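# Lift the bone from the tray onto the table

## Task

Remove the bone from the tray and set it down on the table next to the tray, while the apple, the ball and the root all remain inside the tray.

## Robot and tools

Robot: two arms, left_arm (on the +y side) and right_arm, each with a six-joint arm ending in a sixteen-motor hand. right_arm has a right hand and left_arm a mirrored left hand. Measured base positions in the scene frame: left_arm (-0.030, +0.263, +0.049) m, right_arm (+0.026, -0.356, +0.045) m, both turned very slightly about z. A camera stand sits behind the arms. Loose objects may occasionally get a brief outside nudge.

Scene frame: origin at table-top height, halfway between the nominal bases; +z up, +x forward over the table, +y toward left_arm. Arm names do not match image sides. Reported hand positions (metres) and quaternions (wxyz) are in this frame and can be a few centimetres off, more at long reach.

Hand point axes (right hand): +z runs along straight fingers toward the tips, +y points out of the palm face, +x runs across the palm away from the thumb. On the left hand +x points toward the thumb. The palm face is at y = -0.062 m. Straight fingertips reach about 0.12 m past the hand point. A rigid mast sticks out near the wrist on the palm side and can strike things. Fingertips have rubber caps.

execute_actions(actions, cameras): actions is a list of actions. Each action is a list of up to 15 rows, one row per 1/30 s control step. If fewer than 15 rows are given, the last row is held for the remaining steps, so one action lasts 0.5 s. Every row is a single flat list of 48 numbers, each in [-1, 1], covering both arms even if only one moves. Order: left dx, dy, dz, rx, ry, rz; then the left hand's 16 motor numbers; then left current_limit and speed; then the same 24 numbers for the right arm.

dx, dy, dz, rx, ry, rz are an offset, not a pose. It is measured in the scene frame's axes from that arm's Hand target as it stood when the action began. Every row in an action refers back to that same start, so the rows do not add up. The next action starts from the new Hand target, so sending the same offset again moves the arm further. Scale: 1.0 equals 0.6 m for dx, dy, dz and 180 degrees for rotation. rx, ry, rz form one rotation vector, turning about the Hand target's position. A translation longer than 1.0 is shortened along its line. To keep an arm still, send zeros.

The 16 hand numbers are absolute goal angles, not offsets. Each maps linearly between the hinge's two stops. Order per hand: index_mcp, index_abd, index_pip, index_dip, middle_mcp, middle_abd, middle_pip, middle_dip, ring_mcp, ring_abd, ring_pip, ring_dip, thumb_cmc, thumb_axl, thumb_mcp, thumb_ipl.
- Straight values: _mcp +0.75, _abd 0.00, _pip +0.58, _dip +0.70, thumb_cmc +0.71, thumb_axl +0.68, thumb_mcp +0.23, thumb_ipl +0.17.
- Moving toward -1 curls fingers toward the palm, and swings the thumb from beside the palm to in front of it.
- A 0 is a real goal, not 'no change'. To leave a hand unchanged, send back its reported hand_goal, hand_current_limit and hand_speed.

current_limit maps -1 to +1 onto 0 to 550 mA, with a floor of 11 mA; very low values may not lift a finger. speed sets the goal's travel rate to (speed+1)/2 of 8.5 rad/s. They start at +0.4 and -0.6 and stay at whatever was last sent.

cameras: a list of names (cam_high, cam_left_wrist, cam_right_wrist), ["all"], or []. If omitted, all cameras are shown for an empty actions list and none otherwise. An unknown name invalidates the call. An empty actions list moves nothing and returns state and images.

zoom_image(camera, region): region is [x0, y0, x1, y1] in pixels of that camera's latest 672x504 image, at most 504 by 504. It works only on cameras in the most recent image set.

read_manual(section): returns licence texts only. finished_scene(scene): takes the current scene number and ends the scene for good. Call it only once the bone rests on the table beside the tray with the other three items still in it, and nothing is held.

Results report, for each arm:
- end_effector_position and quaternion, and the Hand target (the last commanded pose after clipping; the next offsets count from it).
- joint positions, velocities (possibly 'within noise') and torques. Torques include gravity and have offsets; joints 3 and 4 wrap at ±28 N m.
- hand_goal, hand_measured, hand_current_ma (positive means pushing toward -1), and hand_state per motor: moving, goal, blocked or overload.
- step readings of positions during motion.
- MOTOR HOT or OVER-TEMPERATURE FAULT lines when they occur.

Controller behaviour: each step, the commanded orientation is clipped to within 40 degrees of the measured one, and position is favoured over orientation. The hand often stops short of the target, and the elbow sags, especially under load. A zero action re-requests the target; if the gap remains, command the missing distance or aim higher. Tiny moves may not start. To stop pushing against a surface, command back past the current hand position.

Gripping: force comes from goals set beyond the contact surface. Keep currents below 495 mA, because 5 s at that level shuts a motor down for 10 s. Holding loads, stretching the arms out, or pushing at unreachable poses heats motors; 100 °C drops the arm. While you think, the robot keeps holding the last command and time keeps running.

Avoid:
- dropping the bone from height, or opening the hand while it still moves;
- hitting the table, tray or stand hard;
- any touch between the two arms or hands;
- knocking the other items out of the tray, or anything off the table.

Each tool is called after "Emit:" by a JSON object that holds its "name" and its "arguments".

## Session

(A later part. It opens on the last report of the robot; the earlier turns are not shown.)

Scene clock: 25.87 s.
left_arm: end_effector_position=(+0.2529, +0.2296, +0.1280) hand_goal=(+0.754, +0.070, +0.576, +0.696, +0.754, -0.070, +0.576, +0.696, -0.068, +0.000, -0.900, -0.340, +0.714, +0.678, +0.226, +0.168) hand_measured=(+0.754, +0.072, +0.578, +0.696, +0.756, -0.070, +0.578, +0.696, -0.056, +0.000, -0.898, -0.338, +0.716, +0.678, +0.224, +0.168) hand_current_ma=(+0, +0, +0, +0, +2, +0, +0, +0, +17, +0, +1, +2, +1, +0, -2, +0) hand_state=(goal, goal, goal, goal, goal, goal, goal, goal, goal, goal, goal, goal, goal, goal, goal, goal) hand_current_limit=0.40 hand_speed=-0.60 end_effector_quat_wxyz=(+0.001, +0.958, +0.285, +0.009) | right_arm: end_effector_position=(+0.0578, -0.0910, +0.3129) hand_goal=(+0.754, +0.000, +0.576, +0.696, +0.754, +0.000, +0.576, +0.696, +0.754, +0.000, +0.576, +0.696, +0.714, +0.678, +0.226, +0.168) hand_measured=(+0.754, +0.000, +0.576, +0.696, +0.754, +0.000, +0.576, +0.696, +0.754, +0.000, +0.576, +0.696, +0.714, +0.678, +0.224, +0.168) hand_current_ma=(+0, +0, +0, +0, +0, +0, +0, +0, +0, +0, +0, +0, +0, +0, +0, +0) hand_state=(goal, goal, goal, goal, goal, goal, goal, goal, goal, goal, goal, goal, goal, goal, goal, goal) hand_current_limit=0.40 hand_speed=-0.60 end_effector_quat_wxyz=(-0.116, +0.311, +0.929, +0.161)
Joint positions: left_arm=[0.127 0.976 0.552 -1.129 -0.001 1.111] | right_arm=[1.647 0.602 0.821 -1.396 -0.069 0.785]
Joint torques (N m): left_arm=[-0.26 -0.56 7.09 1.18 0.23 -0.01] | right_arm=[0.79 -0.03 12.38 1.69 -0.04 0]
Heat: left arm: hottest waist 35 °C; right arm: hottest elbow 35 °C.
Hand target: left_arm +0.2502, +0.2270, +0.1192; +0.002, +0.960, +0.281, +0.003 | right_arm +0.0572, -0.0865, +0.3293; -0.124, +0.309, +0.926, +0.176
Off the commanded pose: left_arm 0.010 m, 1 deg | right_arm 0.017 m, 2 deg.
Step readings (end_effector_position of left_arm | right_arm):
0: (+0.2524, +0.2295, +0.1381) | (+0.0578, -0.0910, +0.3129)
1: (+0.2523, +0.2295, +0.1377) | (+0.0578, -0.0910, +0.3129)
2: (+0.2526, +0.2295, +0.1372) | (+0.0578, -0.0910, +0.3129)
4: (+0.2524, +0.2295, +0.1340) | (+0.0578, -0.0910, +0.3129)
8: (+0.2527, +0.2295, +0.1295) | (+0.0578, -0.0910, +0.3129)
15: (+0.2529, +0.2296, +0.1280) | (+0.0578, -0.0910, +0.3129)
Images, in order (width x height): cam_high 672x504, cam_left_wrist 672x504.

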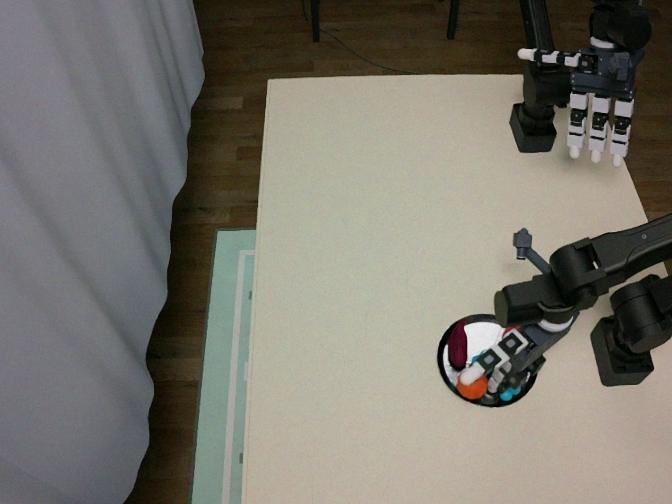

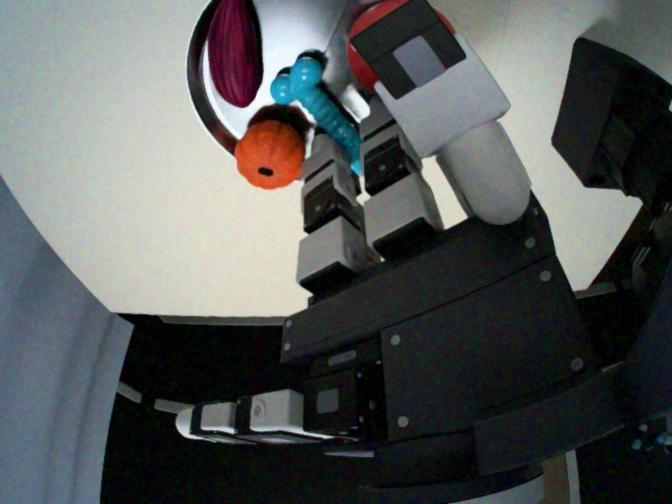

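Emit:
{"name": "execute_actions", "arguments": {"actions": [[[0,0,0,0,0,0,0.754,-0.2,0.576,0.696,0.754,0.2,0.576,0.696,-0.068,0,-0.9,-0.34,0.714,0.678,0.226,0.168,0.4,-0.85,0,0,0,0,0,0,0.754,0,0.576,0.696,0.754,0,0.576,0.696,0.754,0,0.576,0.696,0.714,0.678,0.226,0.168,0.4,-0.6]],[[0,0,0,0,0,0,0.754,-0.3,0.576,0.696,0.754,0.3,0.576,0.696,-0.068,0,-0.9,-0.34,0.714,0.678,0.226,0.168,0.4,-0.85,0,0,0,0,0,0,0.754,0,0.576,0.696,0.754,0,0.576,0.696,0.754,0,0.576,0.696,0.714,0.678,0.226,0.168,0.4,-0.6]]], "cameras": ["cam_high", "cam_left_wrist"]}}

Emit:
{"name": "zoom_image", "arguments": {"camera": "cam_left_wrist", "region": [230, 40, 430, 220]}}

Scene clock: 27.33 s.
left_arm: end_effector_position=(+0.2530, +0.2286, +0.1284) hand_goal=(+0.754, -0.300, +0.576, +0.696, +0.754, +0.300, +0.576, +0.696, -0.068, +0.000, -0.900, -0.340, +0.714, +0.678, +0.226, +0.168) hand_measured=(+0.740, -0.092, +0.570, +0.694, +0.762, -0.006, +0.580, +0.698, -0.056, +0.000, -0.898, -0.338, +0.716, +0.678, +0.224, +0.168) hand_current_ma=(-19, +385, -5, -1, +10, -385, +4, +1, +17, +0, +1, +2, +1, +0, -2, +0) hand_state=(goal, blocked, goal, goal, goal, blocked, goal, goal, goal, goal, goal, goal, goal, goal, goal, goal) hand_current_limit=0.40 hand_speed=-0.85 end_effector_quat_wxyz=(+0.004, +0.958, +0.285, +0.009) | right_arm: end_effector_position=(+0.0578, -0.0910, +0.3129) hand_goal=(+0.754, +0.000, +0.576, +0.696, +0.754, +0.000, +0.576, +0.696, +0.754, +0.000, +0.576, +0.696, +0.714, +0.678, +0.226, +0.168) hand_measured=(+0.754, +0.000, +0.576, +0.696, +0.754, +0.000, +0.576, +0.696, +0.754, +0.000, +0.576, +0.696, +0.714, +0.678, +0.224, +0.168) hand_current_ma=(+0, +0, +0, +0, +0, +0, +0, +0, +0, +0, +0, +0, +0, +0, +0, +0) hand_state=(goal, goal, goal, goal, goal, goal, goal, goal, goal, goal, goal, goal, goal, goal, goal, goal) hand_current_limit=0.40 hand_speed=-0.60 end_effector_quat_wxyz=(-0.116, +0.311, +0.929, +0.161)
Joint positions: left_arm=[0.127 0.976 0.552 -1.129 0.004 1.111] | right_arm=[1.647 0.602 0.821 -1.396 -0.069 0.785]
Joint torques (N m): left_arm=[-0.21 -0.56 7.1 1.17 0.01 -0.01] | right_arm=[0.73 -0.09 12.4 1.66 -0.04 0]
Heat: left arm: hottest waist 35 °C; right arm: hottest elbow 36 °C.
Hand target: left_arm +0.2502, +0.2270, +0.1192; +0.002, +0.960, +0.281, +0.003 | right_arm +0.0572, -0.0865, +0.3293; -0.124, +0.309, +0.926, +0.176
Off the commanded pose: left_arm 0.010 m, 1 deg | right_arm 0.017 m, 2 deg.
Step readings (end_effector_position of left_arm | right_arm):
0: (+0.2529, +0.2296, +0.1280) | (+0.0578, -0.0910, +0.3129)
1: (+0.2529, +0.2296, +0.1280) | (+0.0578, -0.0910, +0.3129)
2: (+0.2529, +0.2296, +0.1280) | (+0.0578, -0.0910, +0.3129)
4: (+0.2529, +0.2294, +0.1281) | (+0.0578, -0.0910, +0.3129)
8: (+0.2529, +0.2290, +0.1282) | (+0.0578, -0.0910, +0.3129)
15: (+0.2530, +0.2286, +0.1284) | (+0.0578, -0.0910, +0.3129)
16: (+0.2530, +0.2286, +0.1284) | (+0.0578, -0.0910, +0.3129)
17: (+0.2530, +0.2286, +0.1284) | (+0.0578, -0.0910, +0.3129)
19: (+0.2530, +0.2286, +0.1284) | (+0.0578, -0.0910, +0.3129)
23: (+0.2530, +0.2286, +0.1284) | (+0.0578, -0.0910, +0.3129)
30: (+0.2530, +0.2286, +0.1284) | (+0.0578, -0.0910, +0.3129)
Images, in order (width x height): cam_high 672x504, cam_left_wrist 672x504.

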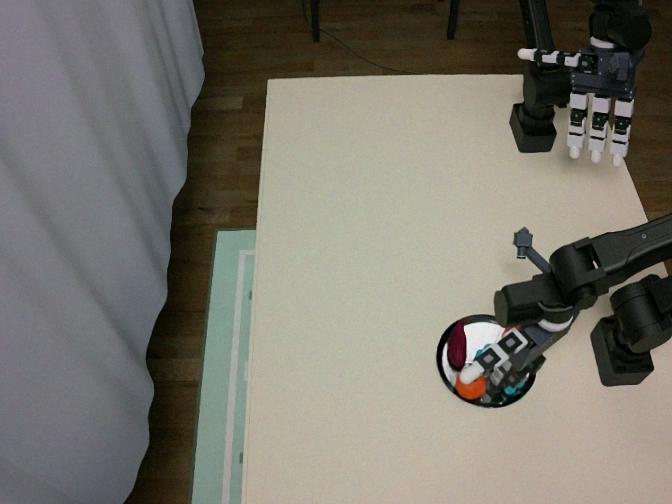

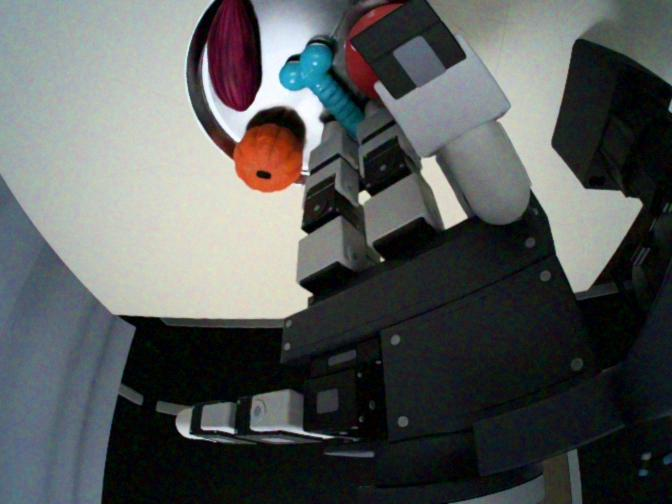

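Scaled by 2.520 from the camera's 672x504 image, which has a finer 960x720 frame.

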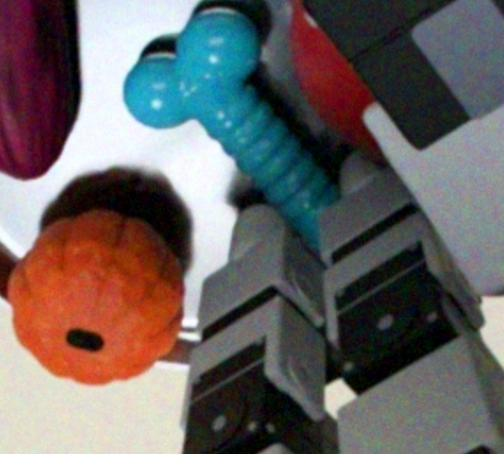

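Emit:
{"name": "execute_actions", "arguments": {"actions": [[[0,0,0.04,0,0,0,0.754,-0.3,0.576,0.696,0.754,0.3,0.576,0.696,-0.068,0,-0.9,-0.34,0.714,0.678,0.226,0.168,0.4,-0.85,0,0,0,0,0,0,0.754,0,0.576,0.696,0.754,0,0.576,0.696,0.754,0,0.576,0.696,0.714,0.678,0.226,0.168,0.4,-0.6]],[[0,0,0.07,0,0,0,0.754,-0.3,0.576,0.696,0.754,0.3,0.576,0.696,-0.068,0,-0.9,-0.34,0.714,0.678,0.226,0.168,0.4,-0.85,0,0,0,0,0,0,0.754,0,0.576,0.696,0.754,0,0.576,0.696,0.754,0,0.576,0.696,0.714,0.678,0.226,0.168,0.4,-0.6]]], "cameras": ["cam_high", "cam_left_wrist"]}}

Emit:
{"name": "zoom_image", "arguments": {"camera": "cam_left_wrist", "region": [230, 40, 430, 220]}}

Emit:
{"name": "zoom_image", "arguments": {"camera": "cam_high", "region": [420, 260, 580, 420]}}

Scene clock: 28.73 s.
left_arm: end_effector_position=(+0.2385, +0.2276, +0.1647) hand_goal=(+0.754, -0.300, +0.576, +0.696, +0.754, +0.300, +0.576, +0.696, -0.068, +0.000, -0.900, -0.340, +0.714, +0.678, +0.226, +0.168) hand_measured=(+0.738, -0.092, +0.570, +0.694, +0.766, -0.002, +0.582, +0.700, -0.056, +0.000, -0.898, -0.338, +0.716, +0.678, +0.224, +0.168) hand_current_ma=(-22, +385, -6, -1, +15, -385, +6, +2, +17, +0, +1, +2, +1, +0, -2, +0) hand_state=(goal, blocked, goal, goal, goal, blocked, goal, goal, goal, goal, goal, goal, goal, goal, goal, goal) hand_current_limit=0.40 hand_speed=-0.85 end_effector_quat_wxyz=(-0.002, +0.958, +0.285, -0.012) | right_arm: end_effector_position=(+0.0578, -0.0910, +0.3129) hand_goal=(+0.754, +0.000, +0.576, +0.696, +0.754, +0.000, +0.576, +0.696, +0.754, +0.000, +0.576, +0.696, +0.714, +0.678, +0.226, +0.168) hand_measured=(+0.754, +0.000, +0.576, +0.696, +0.754, +0.000, +0.576, +0.696, +0.754, +0.000, +0.576, +0.696, +0.714, +0.678, +0.224, +0.168) hand_current_ma=(+0, +0, +0, +0, +0, +0, +0, +0, +0, +0, +0, +0, +0, +0, +0, +0) hand_state=(goal, goal, goal, goal, goal, goal, goal, goal, goal, goal, goal, goal, goal, goal, goal, goal) hand_current_limit=0.40 hand_speed=-0.60 end_effector_quat_wxyz=(-0.116, +0.311, +0.929, +0.161)
Joint positions: left_arm=[0.127 0.912 0.627 -1.311 0.001 1.111] | right_arm=[1.647 0.602 0.821 -1.396 -0.069 0.785]
Joint torques (N m): left_arm=[-0.44 -1.61 13.15 -0.38 0.17 -0.01] | right_arm=[0.79 -0.03 12.38 1.68 -0.04 0]
Heat: left arm: hottest waist 35 °C; right arm: hottest elbow 36 °C.
Hand target: left_arm +0.2502, +0.2271, +0.1852; +0.001, +0.960, +0.281, +0.003 | right_arm +0.0572, -0.0865, +0.3293; -0.124, +0.309, +0.926, +0.176
Off the commanded pose: left_arm 0.024 m, 2 deg | right_arm 0.017 m, 2 deg.
Step readings (end_effector_position of left_arm | right_arm):
0: (+0.2530, +0.2286, +0.1284) | (+0.0578, -0.0910, +0.3129)
1: (+0.2530, +0.2286, +0.1284) | (+0.0578, -0.0910, +0.3129)
2: (+0.2528, +0.2286, +0.1283) | (+0.0578, -0.0910, +0.3129)
4: (+0.2509, +0.2284, +0.1284) | (+0.0578, -0.0910, +0.3129)
8: (+0.2440, +0.2279, +0.1283) | (+0.0578, -0.0910, +0.3129)
15: (+0.2417, +0.2276, +0.1289) | (+0.0578, -0.0910, +0.3129)
16: (+0.2412, +0.2276, +0.1289) | (+0.0578, -0.0910, +0.3129)
17: (+0.2394, +0.2274, +0.1296) | (+0.0578, -0.0910, +0.3129)
19: (+0.2362, +0.2270, +0.1355) | (+0.0578, -0.0910, +0.3129)
23: (+0.2375, +0.2271, +0.1541) | (+0.0578, -0.0910, +0.3129)
30: (+0.2390, +0.2275, +0.1649) | (+0.0578, -0.0910, +0.3129)
Images, in order (width x height): cam_high 672x504, cam_left_wrist 672x504.

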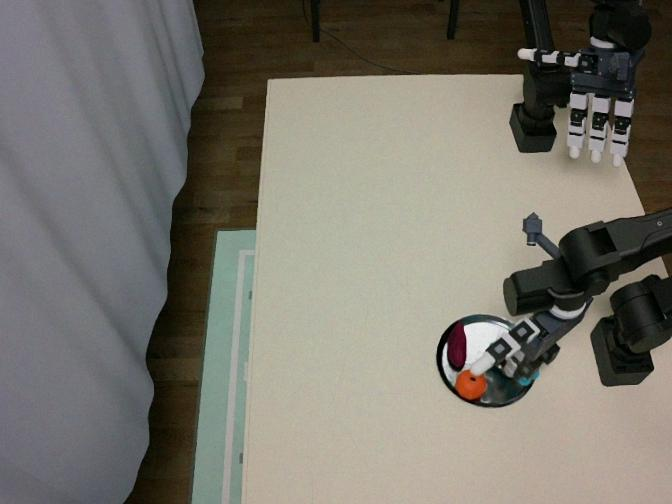

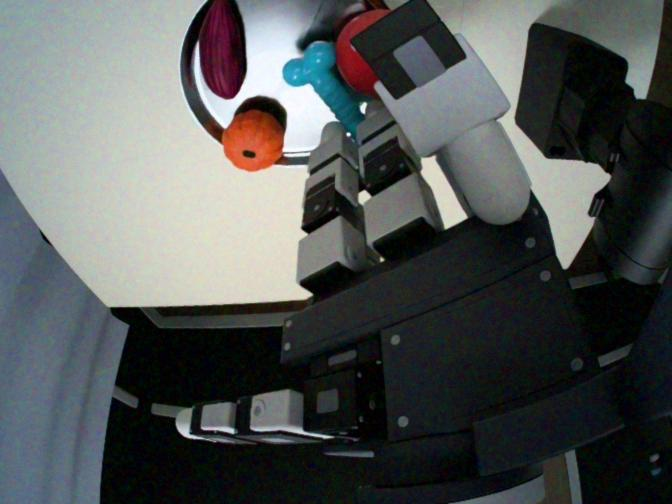

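Scaled by 2.520 from the camera's 672x504 image, which has a finer 960x720 frame.

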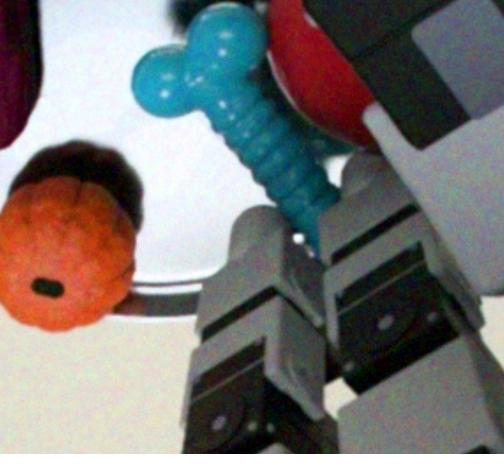

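Scaled by 3.150.

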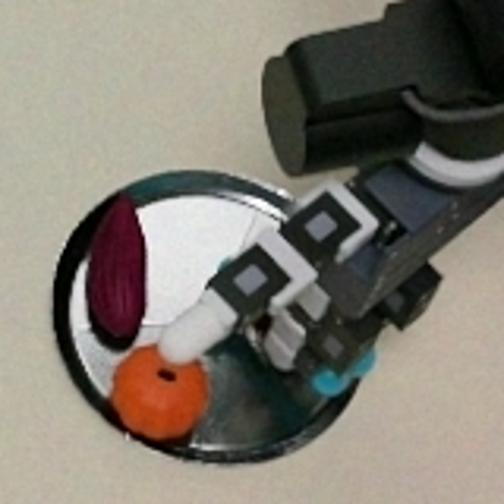

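Emit:
{"name": "execute_actions", "arguments": {"actions": [[[0,0,0.055,0,0,0,0.754,-0.3,0.576,0.696,0.754,0.3,0.576,0.696,-0.068,0,-0.9,-0.34,0.714,0.678,0.226,0.168,0.4,-0.85,0,0,0,0,0,0,0.754,0,0.576,0.696,0.754,0,0.576,0.696,0.754,0,0.576,0.696,0.714,0.678,0.226,0.168,0.4,-0.6]],[[0,0,0.055,0,0,0,0.754,-0.3,0.576,0.696,0.754,0.3,0.576,0.696,-0.068,0,-0.9,-0.34,0.714,0.678,0.226,0.168,0.4,-0.85,0,0,0,0,0,0,0.754,0,0.576,0.696,0.754,0,0.576,0.696,0.754,0,0.576,0.696,0.714,0.678,0.226,0.168,0.4,-0.6]]], "cameras": ["cam_high", "cam_left_wrist"]}}

Emit:
{"name": "zoom_image", "arguments": {"camera": "cam_left_wrist", "region": [230, 40, 430, 220]}}

Scene clock: 30.30 s.
left_arm: end_effector_position=(+0.2399, +0.2277, +0.2294) hand_goal=(+0.754, -0.300, +0.576, +0.696, +0.754, +0.300, +0.576, +0.696, -0.068, +0.000, -0.900, -0.340, +0.714, +0.678, +0.226, +0.168) hand_measured=(+0.736, -0.092, +0.568, +0.694, +0.768, -0.002, +0.584, +0.700, -0.056, +0.000, -0.898, -0.338, +0.716, +0.678, +0.224, +0.168) hand_current_ma=(-27, +385, -7, -2, +18, -385, +8, +3, +17, +0, +1, +2, +1, +0, -2, +0) hand_state=(goal, blocked, goal, goal, goal, blocked, goal, goal, goal, goal, goal, goal, goal, goal, goal, goal) hand_current_limit=0.40 hand_speed=-0.85 end_effector_quat_wxyz=(-0.002, +0.958, +0.285, -0.016) | right_arm: end_effector_position=(+0.0578, -0.0910, +0.3129) hand_goal=(+0.754, +0.000, +0.576, +0.696, +0.754, +0.000, +0.576, +0.696, +0.754, +0.000, +0.576, +0.696, +0.714, +0.678, +0.226, +0.168) hand_measured=(+0.754, +0.000, +0.576, +0.696, +0.754, +0.000, +0.576, +0.696, +0.754, +0.000, +0.576, +0.696, +0.714, +0.678, +0.224, +0.168) hand_current_ma=(+0, +0, +0, +0, +0, +0, +0, +0, +0, +0, +0, +0, +0, +0, +0, +0) hand_state=(goal, goal, goal, goal, goal, goal, goal, goal, goal, goal, goal, goal, goal, goal, goal, goal) hand_current_limit=0.40 hand_speed=-0.60 end_effector_quat_wxyz=(-0.116, +0.311, +0.929, +0.161)
Joint positions: left_arm=[0.127 0.881 0.785 -1.506 0.001 1.111] | right_arm=[1.647 0.602 0.821 -1.396 -0.069 0.785]
Joint torques (N m): left_arm=[-0.5 -1.44 13.55 -0.28 0.13 0.01] | right_arm=[0.79 -0.03 12.38 1.68 -0.04 0.01]
Heat: left arm: hottest waist 35 °C; right arm: hottest elbow 36 °C.
Hand target: left_arm +0.2502, +0.2270, +0.2513; +0.002, +0.960, +0.281, +0.003 | right_arm +0.0572, -0.0865, +0.3293; -0.124, +0.309, +0.926, +0.176
Off the commanded pose: left_arm 0.024 m, 2 deg | right_arm 0.017 m, 2 deg.
Step readings (end_effector_position of left_arm | right_arm):
0: (+0.2384, +0.2276, +0.1647) | (+0.0578, -0.0910, +0.3129)
1: (+0.2384, +0.2276, +0.1651) | (+0.0578, -0.0910, +0.3129)
2: (+0.2377, +0.2275, +0.1664) | (+0.0578, -0.0910, +0.3129)
4: (+0.2360, +0.2272, +0.1725) | (+0.0578, -0.0910, +0.3129)
8: (+0.2386, +0.2275, +0.1887) | (+0.0578, -0.0910, +0.3129)
15: (+0.2394, +0.2276, +0.1969) | (+0.0578, -0.0910, +0.3129)
16: (+0.2389, +0.2276, +0.1971) | (+0.0578, -0.0910, +0.3129)
17: (+0.2378, +0.2274, +0.1981) | (+0.0578, -0.0910, +0.3129)
19: (+0.2357, +0.2272, +0.2037) | (+0.0578, -0.0910, +0.3129)
23: (+0.2397, +0.2277, +0.2210) | (+0.0578, -0.0910, +0.3129)
30: (+0.2406, +0.2278, +0.2295) | (+0.0578, -0.0910, +0.3129)
Images, in order (width x height): cam_high 672x504, cam_left_wrist 672x504.

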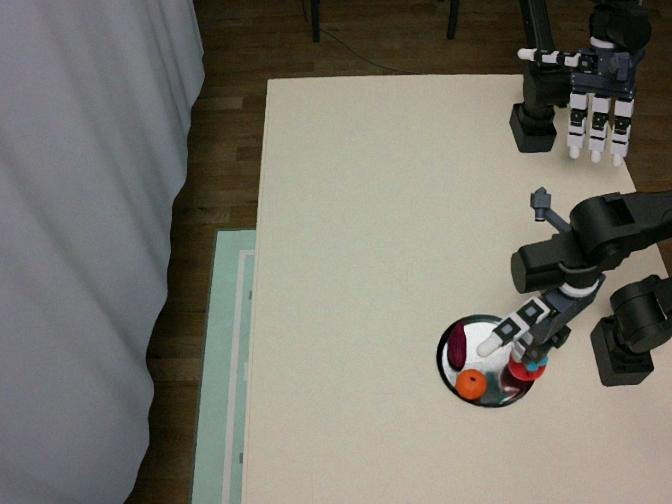

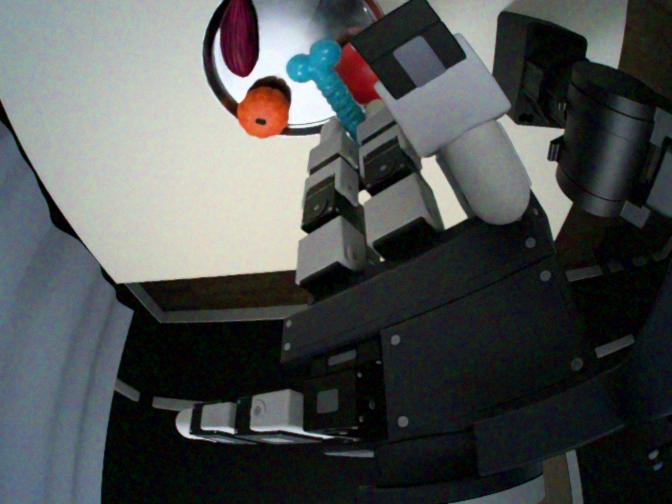

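Scaled by 2.520 from the camera's 672x504 image, which has a finer 960x720 frame.

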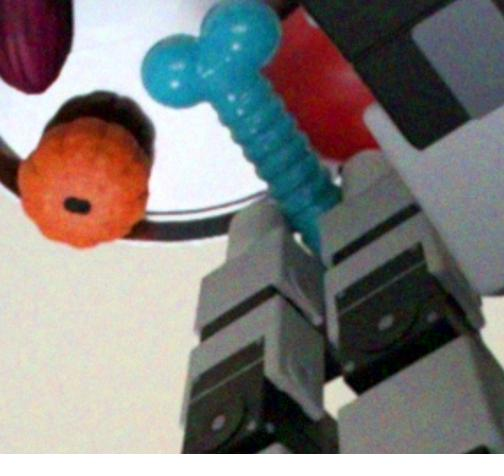

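Emit:
{"name": "execute_actions", "arguments": {"actions": [[[0.01,0.07,0,0,0,0,0.754,-0.3,0.576,0.696,0.754,0.3,0.576,0.696,-0.068,0,-0.9,-0.34,0.714,0.678,0.226,0.168,0.4,-0.85,0,0,0,0,0,0,0.754,0,0.576,0.696,0.754,0,0.576,0.696,0.754,0,0.576,0.696,0.714,0.678,0.226,0.168,0.4,-0.6]],[[0.015,0.1,0,0,0,0,0.754,-0.3,0.576,0.696,0.754,0.3,0.576,0.696,-0.068,0,-0.9,-0.34,0.714,0.678,0.226,0.168,0.4,-0.85,0,0,0,0,0,0,0.754,0,0.576,0.696,0.754,0,0.576,0.696,0.754,0,0.576,0.696,0.714,0.678,0.226,0.168,0.4,-0.6]],[[0.01,0.09,-0.04,0,0,0,0.754,-0.3,0.576,0.696,0.754,0.3,0.576,0.696,-0.068,0,-0.9,-0.34,0.714,0.678,0.226,0.168,0.4,-0.85,0,0,0,0,0,0,0.754,0,0.576,0.696,0.754,0,0.576,0.696,0.754,0,0.576,0.696,0.714,0.678,0.226,0.168,0.4,-0.6]],[[0,0,-0.07,0,0,0,0.754,-0.3,0.576,0.696,0.754,0.3,0.576,0.696,-0.068,0,-0.9,-0.34,0.714,0.678,0.226,0.168,0.4,-0.85,0,0,0,0,0,0,0.754,0,0.576,0.696,0.754,0,0.576,0.696,0.754,0,0.576,0.696,0.714,0.678,0.226,0.168,0.4,-0.6]]], "cameras": ["cam_high", "cam_left_wrist"]}}

Emit:
{"name": "zoom_image", "arguments": {"camera": "cam_left_wrist", "region": [230, 40, 430, 220]}}

Emit:
{"name": "zoom_image", "arguments": {"camera": "cam_high", "region": [420, 330, 590, 490]}}

Scene clock: 32.80 s.
left_arm: end_effector_position=(+0.2719, +0.3825, +0.1904) hand_goal=(+0.754, -0.300, +0.576, +0.696, +0.754, +0.300, +0.576, +0.696, -0.068, +0.000, -0.900, -0.340, +0.714, +0.678, +0.226, +0.168) hand_measured=(+0.730, -0.092, +0.566, +0.692, +0.768, +0.000, +0.584, +0.700, -0.056, +0.000, -0.898, -0.338, +0.714, +0.678, +0.224, +0.168) hand_current_ma=(-39, +385, -10, -2, +18, -385, +8, +3, +15, +0, +1, +2, +0, +0, -2, +0) hand_state=(blocked, blocked, goal, goal, goal, blocked, goal, goal, goal, goal, goal, goal, goal, goal, goal, goal) hand_current_limit=0.40 hand_speed=-0.85 end_effector_quat_wxyz=(+0.000, +0.958, +0.287, +0.004) | right_arm: end_effector_position=(+0.0578, -0.0910, +0.3129) hand_goal=(+0.754, +0.000, +0.576, +0.696, +0.754, +0.000, +0.576, +0.696, +0.754, +0.000, +0.576, +0.696, +0.714, +0.678, +0.226, +0.168) hand_measured=(+0.754, +0.000, +0.576, +0.696, +0.754, +0.000, +0.576, +0.696, +0.754, +0.000, +0.576, +0.696, +0.714, +0.678, +0.224, +0.168) hand_current_ma=(+0, +0, +0, +0, +0, +0, +0, +0, +0, +0, +0, +0, +0, +0, +0, +0) hand_state=(goal, goal, goal, goal, goal, goal, goal, goal, goal, goal, goal, goal, goal, goal, goal, goal) hand_current_limit=0.40 hand_speed=-0.60 end_effector_quat_wxyz=(-0.116, +0.311, +0.929, +0.161)
Joint positions: left_arm=[0.659 1.152 0.844 -1.255 0.003 1.64] | right_arm=[1.647 0.602 0.821 -1.396 -0.069 0.785]
Joint torques (N m): left_arm=[0.56 -4.01 7.97 0.94 0.25 0.14] | right_arm=[0.79 -0.03 12.4 1.69 -0.04 0]
Heat: left arm: hottest waist 35 °C; right arm: hottest elbow 37 °C.
Hand target: left_arm +0.2712, +0.3830, +0.1853; +0.002, +0.960, +0.281, +0.003 | right_arm +0.0572, -0.0865, +0.3293; -0.124, +0.309, +0.926, +0.176
Off the commanded pose: left_arm 0.005 m, 1 deg | right_arm 0.017 m, 2 deg.
Step readings (end_effector_position of left_arm | right_arm):
0: (+0.2399, +0.2277, +0.2294) | (+0.0578, -0.0910, +0.3129)
1: (+0.2399, +0.2276, +0.2294) | (+0.0578, -0.0910, +0.3129)
2: (+0.2396, +0.2290, +0.2294) | (+0.0578, -0.0910, +0.3129)
4: (+0.2397, +0.2379, +0.2295) | (+0.0578, -0.0910, +0.3129)
8: (+0.2414, +0.2622, +0.2300) | (+0.0578, -0.0910, +0.3129)
15: (+0.2410, +0.2638, +0.2300) | (+0.0578, -0.0910, +0.3129)
16: (+0.2408, +0.2639, +0.2301) | (+0.0578, -0.0910, +0.3129)
17: (+0.2405, +0.2662, +0.2304) | (+0.0578, -0.0910, +0.3129)
19: (+0.2417, +0.2811, +0.2306) | (+0.0578, -0.0910, +0.3129)
23: (+0.2477, +0.3176, +0.2313) | (+0.0578, -0.0910, +0.3129)
30: (+0.2501, +0.3204, +0.2309) | (+0.0578, -0.0910, +0.3129)
31: (+0.2498, +0.3203, +0.2308) | (+0.0578, -0.0910, +0.3129)
32: (+0.2500, +0.3221, +0.2302) | (+0.0578, -0.0910, +0.3129)
34: (+0.2516, +0.3351, +0.2265) | (+0.0578, -0.0910, +0.3129)
38: (+0.2536, +0.3676, +0.2133) | (+0.0578, -0.0910, +0.3129)
45: (+0.2548, +0.3706, +0.2069) | (+0.0578, -0.0910, +0.3129)
46: (+0.2550, +0.3705, +0.2072) | (+0.0578, -0.0910, +0.3129)
47: (+0.2569, +0.3719, +0.2071) | (+0.0578, -0.0910, +0.3129)
49: (+0.2632, +0.3766, +0.2064) | (+0.0578, -0.0910, +0.3129)
53: (+0.2725, +0.3833, +0.1999) | (+0.0578, -0.0910, +0.3129)
60: (+0.2711, +0.3820, +0.1903) | (+0.0578, -0.0910, +0.3129)
Images, in order (width x height): cam_high 672x504, cam_left_wrist 672x504.

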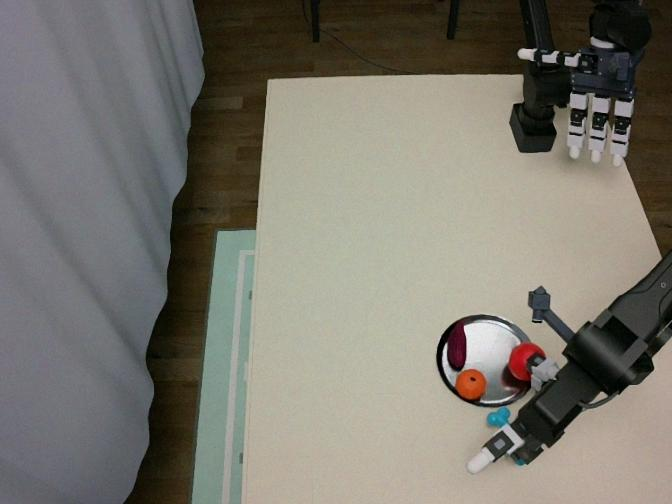

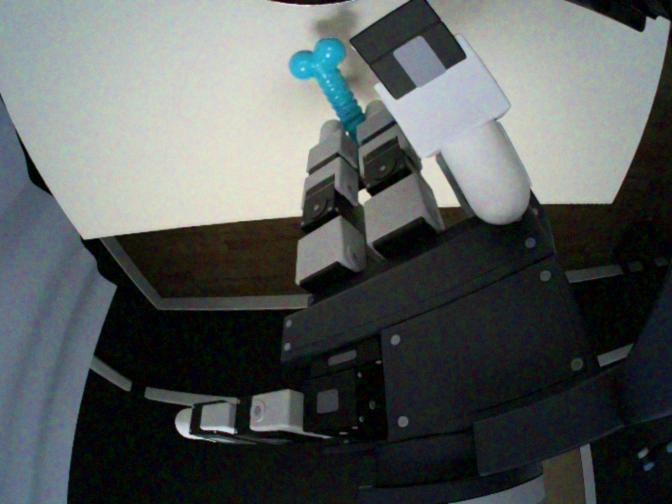

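Scaled by 2.520 from the camera's 672x504 image, which has a finer 960x720 frame.

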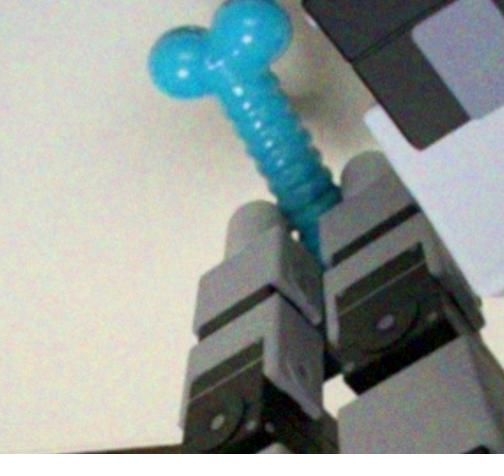

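Scaled by 2.965.

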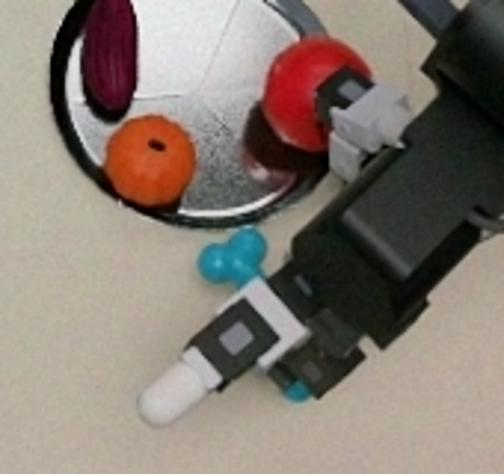

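Emit:
{"name": "execute_actions", "arguments": {"actions": [[[0,0.02,-0.05,0,0,0,0.754,-0.3,0.576,0.696,0.754,0.3,0.576,0.696,-0.068,0,-0.9,-0.34,0.714,0.678,0.226,0.168,0.4,-0.85,0,0,0,0,0,0,0.754,0,0.576,0.696,0.754,0,0.576,0.696,0.754,0,0.576,0.696,0.714,0.678,0.226,0.168,0.4,-0.6]],[[0,0,-0.03,0,0,0,0.754,-0.3,0.576,0.696,0.754,0.3,0.576,0.696,-0.068,0,-0.9,-0.34,0.714,0.678,0.226,0.168,0.4,-0.85,0,0,0,0,0,0,0.754,0,0.576,0.696,0.754,0,0.576,0.696,0.754,0,0.576,0.696,0.714,0.678,0.226,0.168,0.4,-0.6]]], "cameras": ["cam_high", "cam_left_wrist"]}}

Emit:
{"name": "zoom_image", "arguments": {"camera": "cam_left_wrist", "region": [230, 20, 430, 200]}}

Emit:
{"name": "zoom_image", "arguments": {"camera": "cam_high", "region": [420, 350, 590, 500]}}

Scene clock: 34.33 s.
left_arm: end_effector_position=(+0.2732, +0.3935, +0.1425) hand_goal=(+0.754, -0.300, +0.576, +0.696, +0.754, +0.300, +0.576, +0.696, -0.068, +0.000, -0.900, -0.340, +0.714, +0.678, +0.226, +0.168) hand_measured=(+0.730, -0.092, +0.566, +0.692, +0.768, +0.000, +0.584, +0.700, -0.056, +0.000, -0.898, -0.338, +0.714, +0.678, +0.224, +0.168) hand_current_ma=(-39, +385, -10, -2, +18, -385, +8, +3, +15, +0, +1, +2, +0, +0, -2, +0) hand_state=(blocked, blocked, goal, goal, goal, blocked, goal, goal, goal, goal, goal, goal, goal, goal, goal, goal) hand_current_limit=0.40 hand_speed=-0.85 end_effector_quat_wxyz=(+0.000, +0.959, +0.284, +0.004) | right_arm: end_effector_position=(+0.0578, -0.0910, +0.3129) hand_goal=(+0.754, +0.000, +0.576, +0.696, +0.754, +0.000, +0.576, +0.696, +0.754, +0.000, +0.576, +0.696, +0.714, +0.678, +0.226, +0.168) hand_measured=(+0.754, +0.000, +0.576, +0.696, +0.754, +0.000, +0.576, +0.696, +0.754, +0.000, +0.576, +0.696, +0.714, +0.678, +0.224, +0.168) hand_current_ma=(+0, +0, +0, +0, +0, +0, +0, +0, +0, +0, +0, +0, +0, +0, +0, +0) hand_state=(goal, goal, goal, goal, goal, goal, goal, goal, goal, goal, goal, goal, goal, goal, goal, goal) hand_current_limit=0.40 hand_speed=-0.60 end_effector_quat_wxyz=(-0.116, +0.311, +0.929, +0.161)
Joint positions: left_arm=[0.686 1.232 0.771 -1.102 0.003 1.671] | right_arm=[1.647 0.602 0.821 -1.396 -0.069 0.785]
Joint torques (N m): left_arm=[0.5 -4.84 7.62 0.92 0.23 0.13] | right_arm=[0.79 -0.03 12.38 1.68 -0.04 0]
Heat: left arm: hottest waist 35 °C; right arm: hottest elbow 37 °C.
Hand target: left_arm +0.2712, +0.3949, +0.1373; +0.002, +0.960, +0.281, +0.003 | right_arm +0.0572, -0.0865, +0.3293; -0.124, +0.309, +0.926, +0.176
Off the commanded pose: left_arm 0.006 m, 0 deg | right_arm 0.017 m, 2 deg.
Step readings (end_effector_position of left_arm | right_arm):
0: (+0.2719, +0.3824, +0.1904) | (+0.0578, -0.0910, +0.3129)
1: (+0.2720, +0.3825, +0.1903) | (+0.0578, -0.0910, +0.3129)
2: (+0.2725, +0.3831, +0.1888) | (+0.0578, -0.0910, +0.3129)
4: (+0.2739, +0.3860, +0.1834) | (+0.0578, -0.0910, +0.3129)
8: (+0.2721, +0.3908, +0.1665) | (+0.0578, -0.0910, +0.3129)
15: (+0.2721, +0.3927, +0.1590) | (+0.0578, -0.0910, +0.3129)
16: (+0.2724, +0.3930, +0.1590) | (+0.0578, -0.0910, +0.3129)
17: (+0.2728, +0.3933, +0.1583) | (+0.0578, -0.0910, +0.3129)
19: (+0.2740, +0.3942, +0.1556) | (+0.0578, -0.0910, +0.3129)
23: (+0.2731, +0.3935, +0.1468) | (+0.0578, -0.0910, +0.3129)
30: (+0.2729, +0.3933, +0.1424) | (+0.0578, -0.0910, +0.3129)
Images, in order (width x height): cam_high 672x504, cam_left_wrist 672x504.

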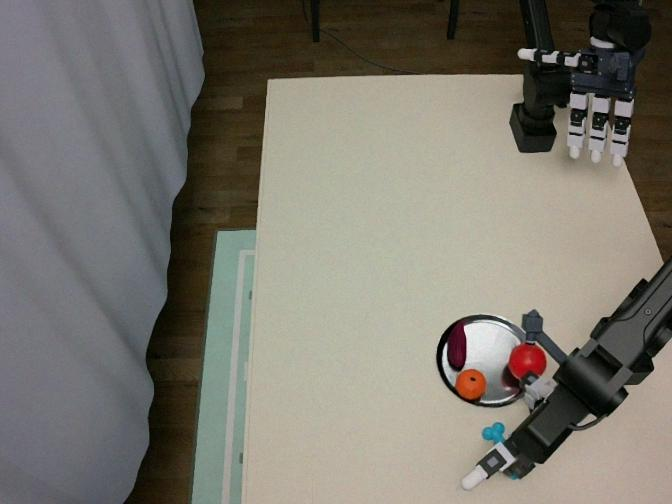

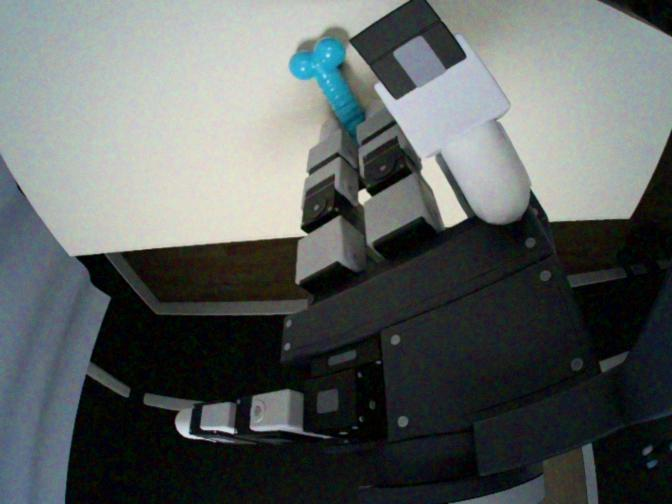

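Scaled by 2.520 from the camera's 672x504 image, which has a finer 960x720 frame.

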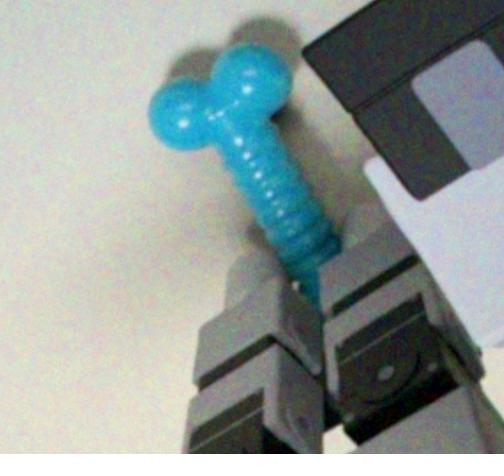

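Scaled by 2.965.

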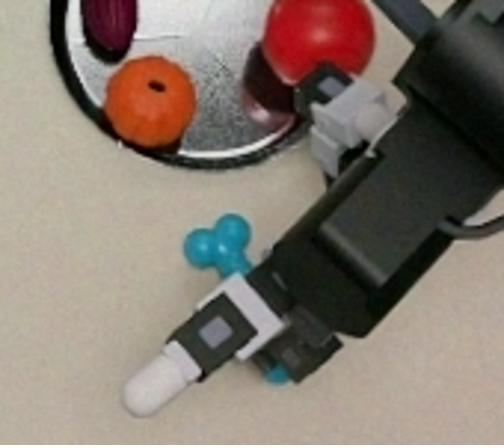

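Emit:
{"name": "execute_actions", "arguments": {"actions": [[[0,0,-0.02,0,0,0,0.754,-0.3,0.576,0.696,0.754,0.3,0.576,0.696,-0.068,0,-0.9,-0.34,0.714,0.678,0.226,0.168,0.4,-0.85,0,0,0,0,0,0,0.754,0,0.576,0.696,0.754,0,0.576,0.696,0.754,0,0.576,0.696,0.714,0.678,0.226,0.168,0.4,-0.6]]], "cameras": ["cam_high", "cam_left_wrist"]}}

Emit:
{"name": "zoom_image", "arguments": {"camera": "cam_left_wrist", "region": [230, 20, 430, 200]}}

Scene clock: 35.17 s.
left_arm: end_effector_position=(+0.2736, +0.3937, +0.1310) hand_goal=(+0.754, -0.300, +0.576, +0.696, +0.754, +0.300, +0.576, +0.696, -0.068, +0.000, -0.900, -0.340, +0.714, +0.678, +0.226, +0.168) hand_measured=(+0.730, -0.092, +0.566, +0.692, +0.768, +0.000, +0.584, +0.700, -0.056, +0.000, -0.898, -0.338, +0.714, +0.678, +0.224, +0.168) hand_current_ma=(-39, +385, -10, -2, +18, -385, +8, +3, +15, +0, +1, +2, +0, +0, -2, +0) hand_state=(blocked, blocked, goal, goal, goal, blocked, goal, goal, goal, goal, goal, goal, goal, goal, goal, goal) hand_current_limit=0.40 hand_speed=-0.85 end_effector_quat_wxyz=(+0.000, +0.959, +0.284, +0.005) | right_arm: end_effector_position=(+0.0578, -0.0910, +0.3129) hand_goal=(+0.754, +0.000, +0.576, +0.696, +0.754, +0.000, +0.576, +0.696, +0.754, +0.000, +0.576, +0.696, +0.714, +0.678, +0.226, +0.168) hand_measured=(+0.754, +0.000, +0.576, +0.696, +0.754, +0.000, +0.576, +0.696, +0.754, +0.000, +0.576, +0.696, +0.714, +0.678, +0.224, +0.168) hand_current_ma=(+0, +0, +0, +0, +0, +0, +0, +0, +0, +0, +0, +0, +0, +0, +0, +0) hand_state=(goal, goal, goal, goal, goal, goal, goal, goal, goal, goal, goal, goal, goal, goal, goal, goal) hand_current_limit=0.40 hand_speed=-0.60 end_effector_quat_wxyz=(-0.116, +0.311, +0.929, +0.161)
Joint positions: left_arm=[0.686 1.249 0.751 -1.064 0.003 1.672] | right_arm=[1.647 0.602 0.821 -1.396 -0.069 0.785]
Joint torques (N m): left_arm=[0.73 -4.89 7.27 0.96 0.22 0.14] | right_arm=[0.73 -0.03 12.38 1.68 -0.04 0]
Heat: left arm: hottest waist 35 °C; right arm: hottest elbow 37 °C.
Hand target: left_arm +0.2712, +0.3950, +0.1253; +0.001, +0.960, +0.281, +0.003 | right_arm +0.0572, -0.0865, +0.3293; -0.124, +0.309, +0.926, +0.176
Off the commanded pose: left_arm 0.006 m, 0 deg | right_arm 0.017 m, 2 deg.
Step readings (end_effector_position of left_arm | right_arm):
0: (+0.2732, +0.3935, +0.1425) | (+0.0578, -0.0910, +0.3129)
1: (+0.2734, +0.3936, +0.1425) | (+0.0578, -0.0910, +0.3129)
2: (+0.2737, +0.3938, +0.1420) | (+0.0578, -0.0910, +0.3129)
4: (+0.2744, +0.3944, +0.1398) | (+0.0578, -0.0910, +0.3129)
8: (+0.2736, +0.3938, +0.1337) | (+0.0578, -0.0910, +0.3129)
15: (+0.2735, +0.3937, +0.1310) | (+0.0578, -0.0910, +0.3129)
Images, in order (width x height): cam_high 672x504, cam_left_wrist 672x504.

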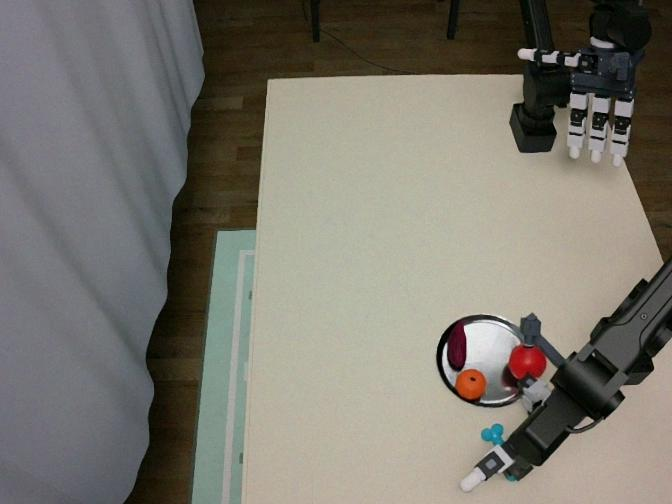

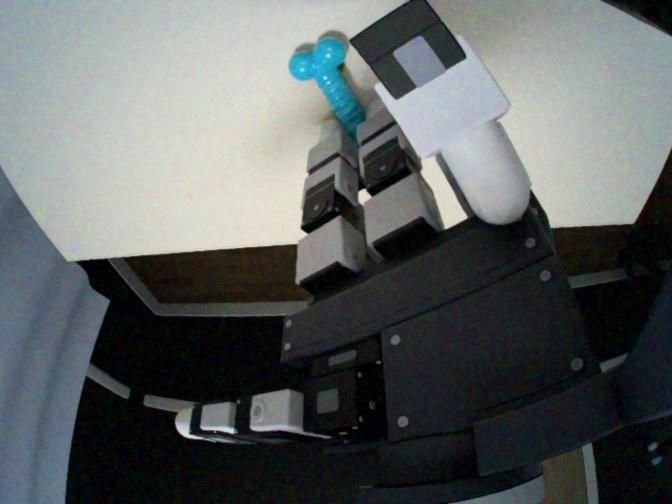

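Scaled by 2.520 from the camera's 672x504 image, which has a finer 960x720 frame.

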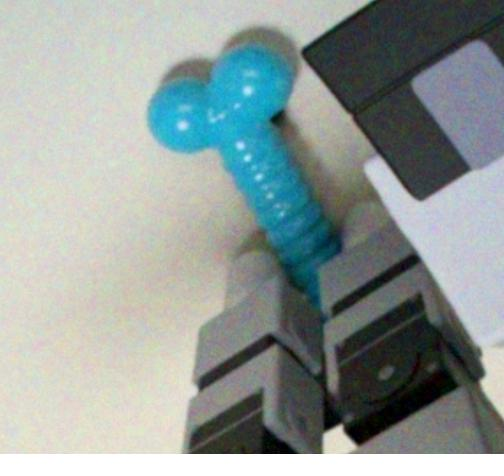

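Emit:
{"name": "execute_actions", "arguments": {"actions": [[[0,0,-0.009,0,0,0,0.754,-0.3,0.576,0.696,0.754,0.3,0.576,0.696,-0.068,0,-0.9,-0.34,0.714,0.678,0.226,0.168,0.4,-0.85,0,0,0,0,0,0,0.754,0,0.576,0.696,0.754,0,0.576,0.696,0.754,0,0.576,0.696,0.714,0.678,0.226,0.168,0.4,-0.6]]], "cameras": ["cam_high", "cam_left_wrist"]}}

Emit:
{"name": "zoom_image", "arguments": {"camera": "cam_left_wrist", "region": [230, 20, 430, 200]}}

Scene clock: 35.97 s.
left_arm: end_effector_position=(+0.2741, +0.3942, +0.1270) hand_goal=(+0.754, -0.300, +0.576, +0.696, +0.754, +0.300, +0.576, +0.696, -0.068, +0.000, -0.900, -0.340, +0.714, +0.678, +0.226, +0.168) hand_measured=(+0.730, -0.092, +0.566, +0.692, +0.770, +0.000, +0.584, +0.700, -0.056, +0.000, -0.898, -0.338, +0.714, +0.678, +0.224, +0.168) hand_current_ma=(-39, +385, -10, -2, +21, -385, +8, +3, +15, +0, +1, +2, +0, +0, -2, +0) hand_state=(blocked, blocked, goal, goal, goal, blocked, goal, goal, goal, goal, goal, goal, goal, goal, goal, goal) hand_current_limit=0.40 hand_speed=-0.85 end_effector_quat_wxyz=(-0.001, +0.959, +0.284, +0.006) | right_arm: end_effector_position=(+0.0578, -0.0910, +0.3129) hand_goal=(+0.754, +0.000, +0.576, +0.696, +0.754, +0.000, +0.576, +0.696, +0.754, +0.000, +0.576, +0.696, +0.714, +0.678, +0.226, +0.168) hand_measured=(+0.754, +0.000, +0.576, +0.696, +0.754, +0.000, +0.576, +0.696, +0.754, +0.000, +0.576, +0.696, +0.714, +0.678, +0.224, +0.168) hand_current_ma=(+0, +0, +0, +0, +0, +0, +0, +0, +0, +0, +0, +0, +0, +0, +0, +0) hand_state=(goal, goal, goal, goal, goal, goal, goal, goal, goal, goal, goal, goal, goal, goal, goal, goal) hand_current_limit=0.40 hand_speed=-0.60 end_effector_quat_wxyz=(-0.116, +0.311, +0.929, +0.161)
Joint positions: left_arm=[0.686 1.255 0.744 -1.048 0.003 1.672] | right_arm=[1.647 0.602 0.821 -1.396 -0.069 0.785]
Joint torques (N m): left_arm=[0.91 -4.6 7.15 0.99 0.26 0.12] | right_arm=[0.79 -0.09 12.38 1.68 -0.04 0]
Heat: left arm: hottest waist 35 °C; right arm: hottest elbow 37 °C.
Hand target: left_arm +0.2712, +0.3950, +0.1199; +0.001, +0.960, +0.281, +0.003 | right_arm +0.0572, -0.0865, +0.3293; -0.124, +0.309, +0.926, +0.176
Off the commanded pose: left_arm 0.008 m, 1 deg | right_arm 0.017 m, 2 deg.
Step readings (end_effector_position of left_arm | right_arm):
0: (+0.2736, +0.3937, +0.1310) | (+0.0578, -0.0910, +0.3129)
1: (+0.2736, +0.3938, +0.1310) | (+0.0578, -0.0910, +0.3129)
2: (+0.2737, +0.3939, +0.1309) | (+0.0578, -0.0910, +0.3129)
4: (+0.2742, +0.3943, +0.1301) | (+0.0578, -0.0910, +0.3129)
8: (+0.2741, +0.3941, +0.1275) | (+0.0578, -0.0910, +0.3129)
15: (+0.2741, +0.3942, +0.1270) | (+0.0578, -0.0910, +0.3129)
Images, in order (width x height): cam_high 672x504, cam_left_wrist 672x504.

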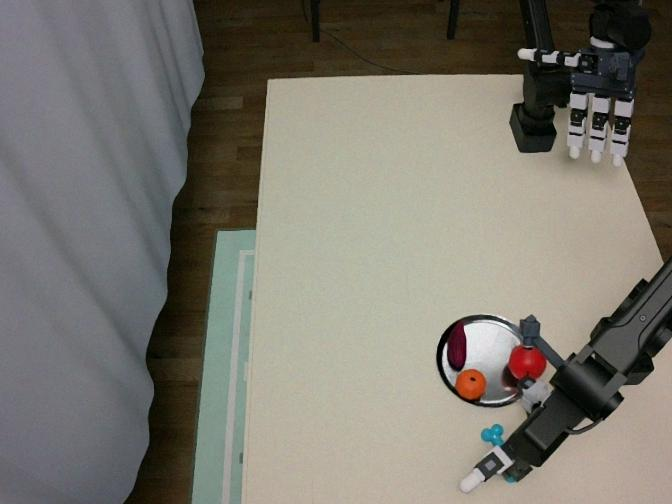

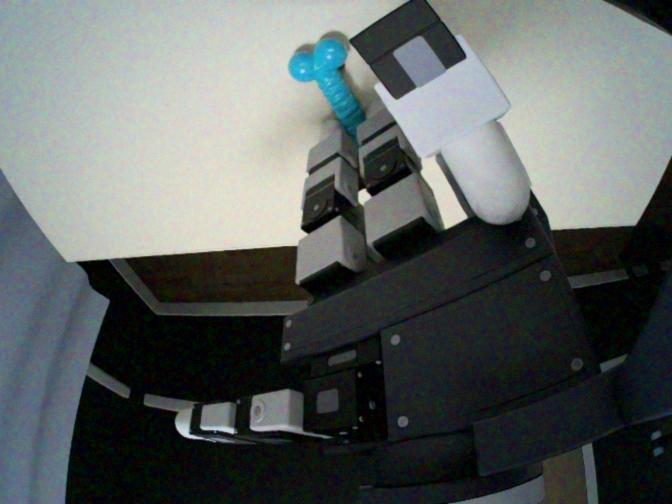

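Scaled by 2.520 from the camera's 672x504 image, which has a finer 960x720 frame.

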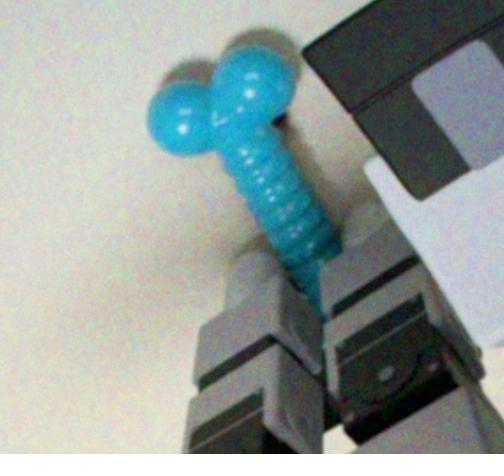

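Emit:
{"name": "execute_actions", "arguments": {"actions": [[[0,0,-0.006,0,0,0,0.754,-0.15,0.576,0.696,0.754,0.1,0.576,0.696,-0.068,0,-0.9,-0.34,0.714,0.678,0.226,0.168,0.0,-0.9,0,0,0,0,0,0,0.754,0,0.576,0.696,0.754,0,0.576,0.696,0.754,0,0.576,0.696,0.714,0.678,0.226,0.168,0.4,-0.6]],[[0,0,0,0,0,0,0.754,0.07,0.576,0.696,0.754,-0.07,0.576,0.696,-0.068,0,-0.9,-0.34,0.714,0.678,0.226,0.168,0.4,-0.85,0,0,0,0,0,0,0.754,0,0.576,0.696,0.754,0,0.576,0.696,0.754,0,0.576,0.696,0.714,0.678,0.226,0.168,0.4,-0.6]]], "cameras": ["cam_high", "cam_left_wrist"]}}

Emit:
{"name": "zoom_image", "arguments": {"camera": "cam_left_wrist", "region": [230, 20, 430, 200]}}

Scene clock: 38.27 s.
left_arm: end_effector_position=(+0.2768, +0.3963, +0.1270) hand_goal=(+0.754, +0.070, +0.576, +0.696, +0.754, -0.070, +0.576, +0.696, -0.068, +0.000, -0.900, -0.340, +0.714, +0.678, +0.226, +0.168) hand_measured=(+0.748, +0.066, +0.572, +0.692, +0.768, -0.060, +0.584, +0.700, -0.056, +0.000, -0.898, -0.338, +0.714, +0.678, +0.224, +0.168) hand_current_ma=(-5, -2, -2, -2, +17, +10, +8, +3, +15, +0, +1, +2, +0, +0, -2, +0) hand_state=(goal, goal, goal, goal, goal, goal, goal, goal, goal, goal, goal, goal, goal, goal, goal, goal) hand_current_limit=0.40 hand_speed=-0.85 end_effector_quat_wxyz=(-0.003, +0.959, +0.284, +0.013) | right_arm: end_effector_position=(+0.0578, -0.0910, +0.3129) hand_goal=(+0.754, +0.000, +0.576, +0.696, +0.754, +0.000, +0.576, +0.696, +0.754, +0.000, +0.576, +0.696, +0.714, +0.678, +0.226, +0.168) hand_measured=(+0.754, +0.000, +0.576, +0.696, +0.754, +0.000, +0.576, +0.696, +0.754, +0.000, +0.576, +0.696, +0.714, +0.678, +0.224, +0.168) hand_current_ma=(+0, +0, +0, +0, +0, +0, +0, +0, +0, +0, +0, +0, +0, +0, +0, +0) hand_state=(goal, goal, goal, goal, goal, goal, goal, goal, goal, goal, goal, goal, goal, goal, goal, goal) hand_current_limit=0.40 hand_speed=-0.60 end_effector_quat_wxyz=(-0.116, +0.311, +0.929, +0.161)
Joint positions: left_arm=[0.686 1.255 0.744 -1.033 0.003 1.672] | right_arm=[1.647 0.602 0.821 -1.396 -0.069 0.785]
Joint torques (N m): left_arm=[0.79 -4.07 6.64 0.94 0.24 0.11] | right_arm=[0.79 -0.03 12.38 1.69 -0.04 0]
Heat: left arm: hottest waist 35 °C; right arm: hottest elbow 37 °C.
Hand target: left_arm +0.2713, +0.3950, +0.1164; +0.001, +0.960, +0.281, +0.004 | right_arm +0.0572, -0.0865, +0.3293; -0.124, +0.309, +0.926, +0.176
Off the commanded pose: left_arm 0.012 m, 1 deg | right_arm 0.017 m, 2 deg.
Step readings (end_effector_position of left_arm | right_arm):
0: (+0.2741, +0.3942, +0.1270) | (+0.0578, -0.0910, +0.3129)
1: (+0.2741, +0.3942, +0.1270) | (+0.0578, -0.0910, +0.3129)
2: (+0.2742, +0.3943, +0.1270) | (+0.0578, -0.0910, +0.3129)
4: (+0.2743, +0.3943, +0.1271) | (+0.0578, -0.0910, +0.3129)
8: (+0.2741, +0.3942, +0.1268) | (+0.0578, -0.0910, +0.3129)
15: (+0.2741, +0.3942, +0.1268) | (+0.0578, -0.0910, +0.3129)
16: (+0.2741, +0.3942, +0.1268) | (+0.0578, -0.0910, +0.3129)
17: (+0.2741, +0.3942, +0.1268) | (+0.0578, -0.0910, +0.3129)
19: (+0.2741, +0.3942, +0.1268) | (+0.0578, -0.0910, +0.3129)
23: (+0.2754, +0.3952, +0.1269) | (+0.0578, -0.0910, +0.3129)
30: (+0.2768, +0.3963, +0.1270) | (+0.0578, -0.0910, +0.3129)
Images, in order (width x height): cam_high 672x504, cam_left_wrist 672x504.

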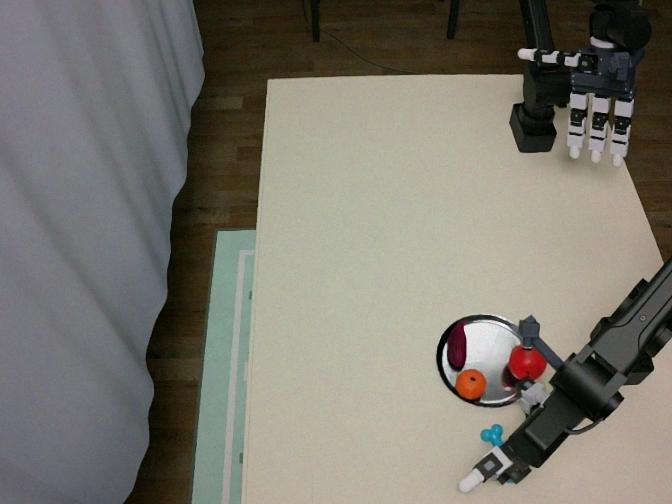

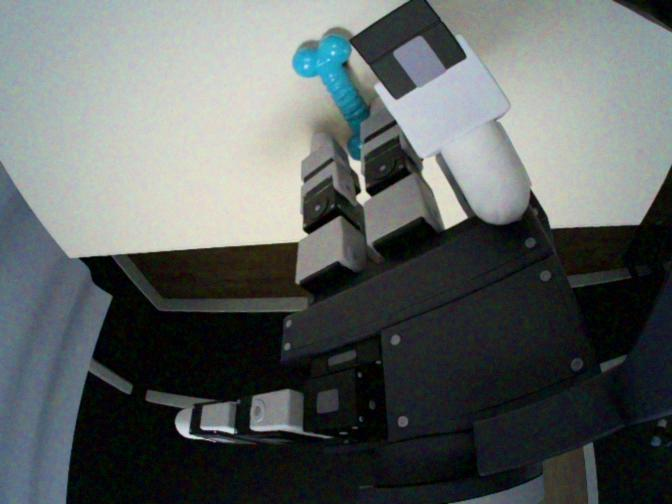

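Scaled by 2.520 from the camera's 672x504 image, which has a finer 960x720 frame.

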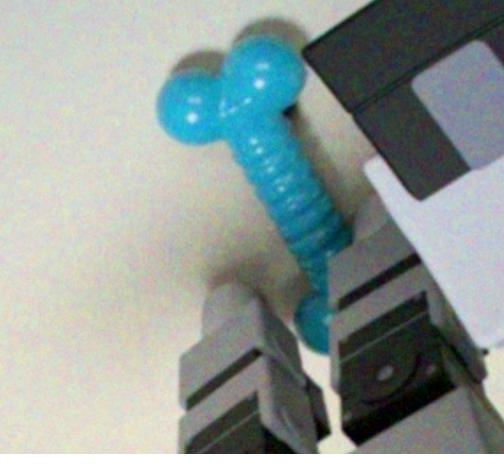

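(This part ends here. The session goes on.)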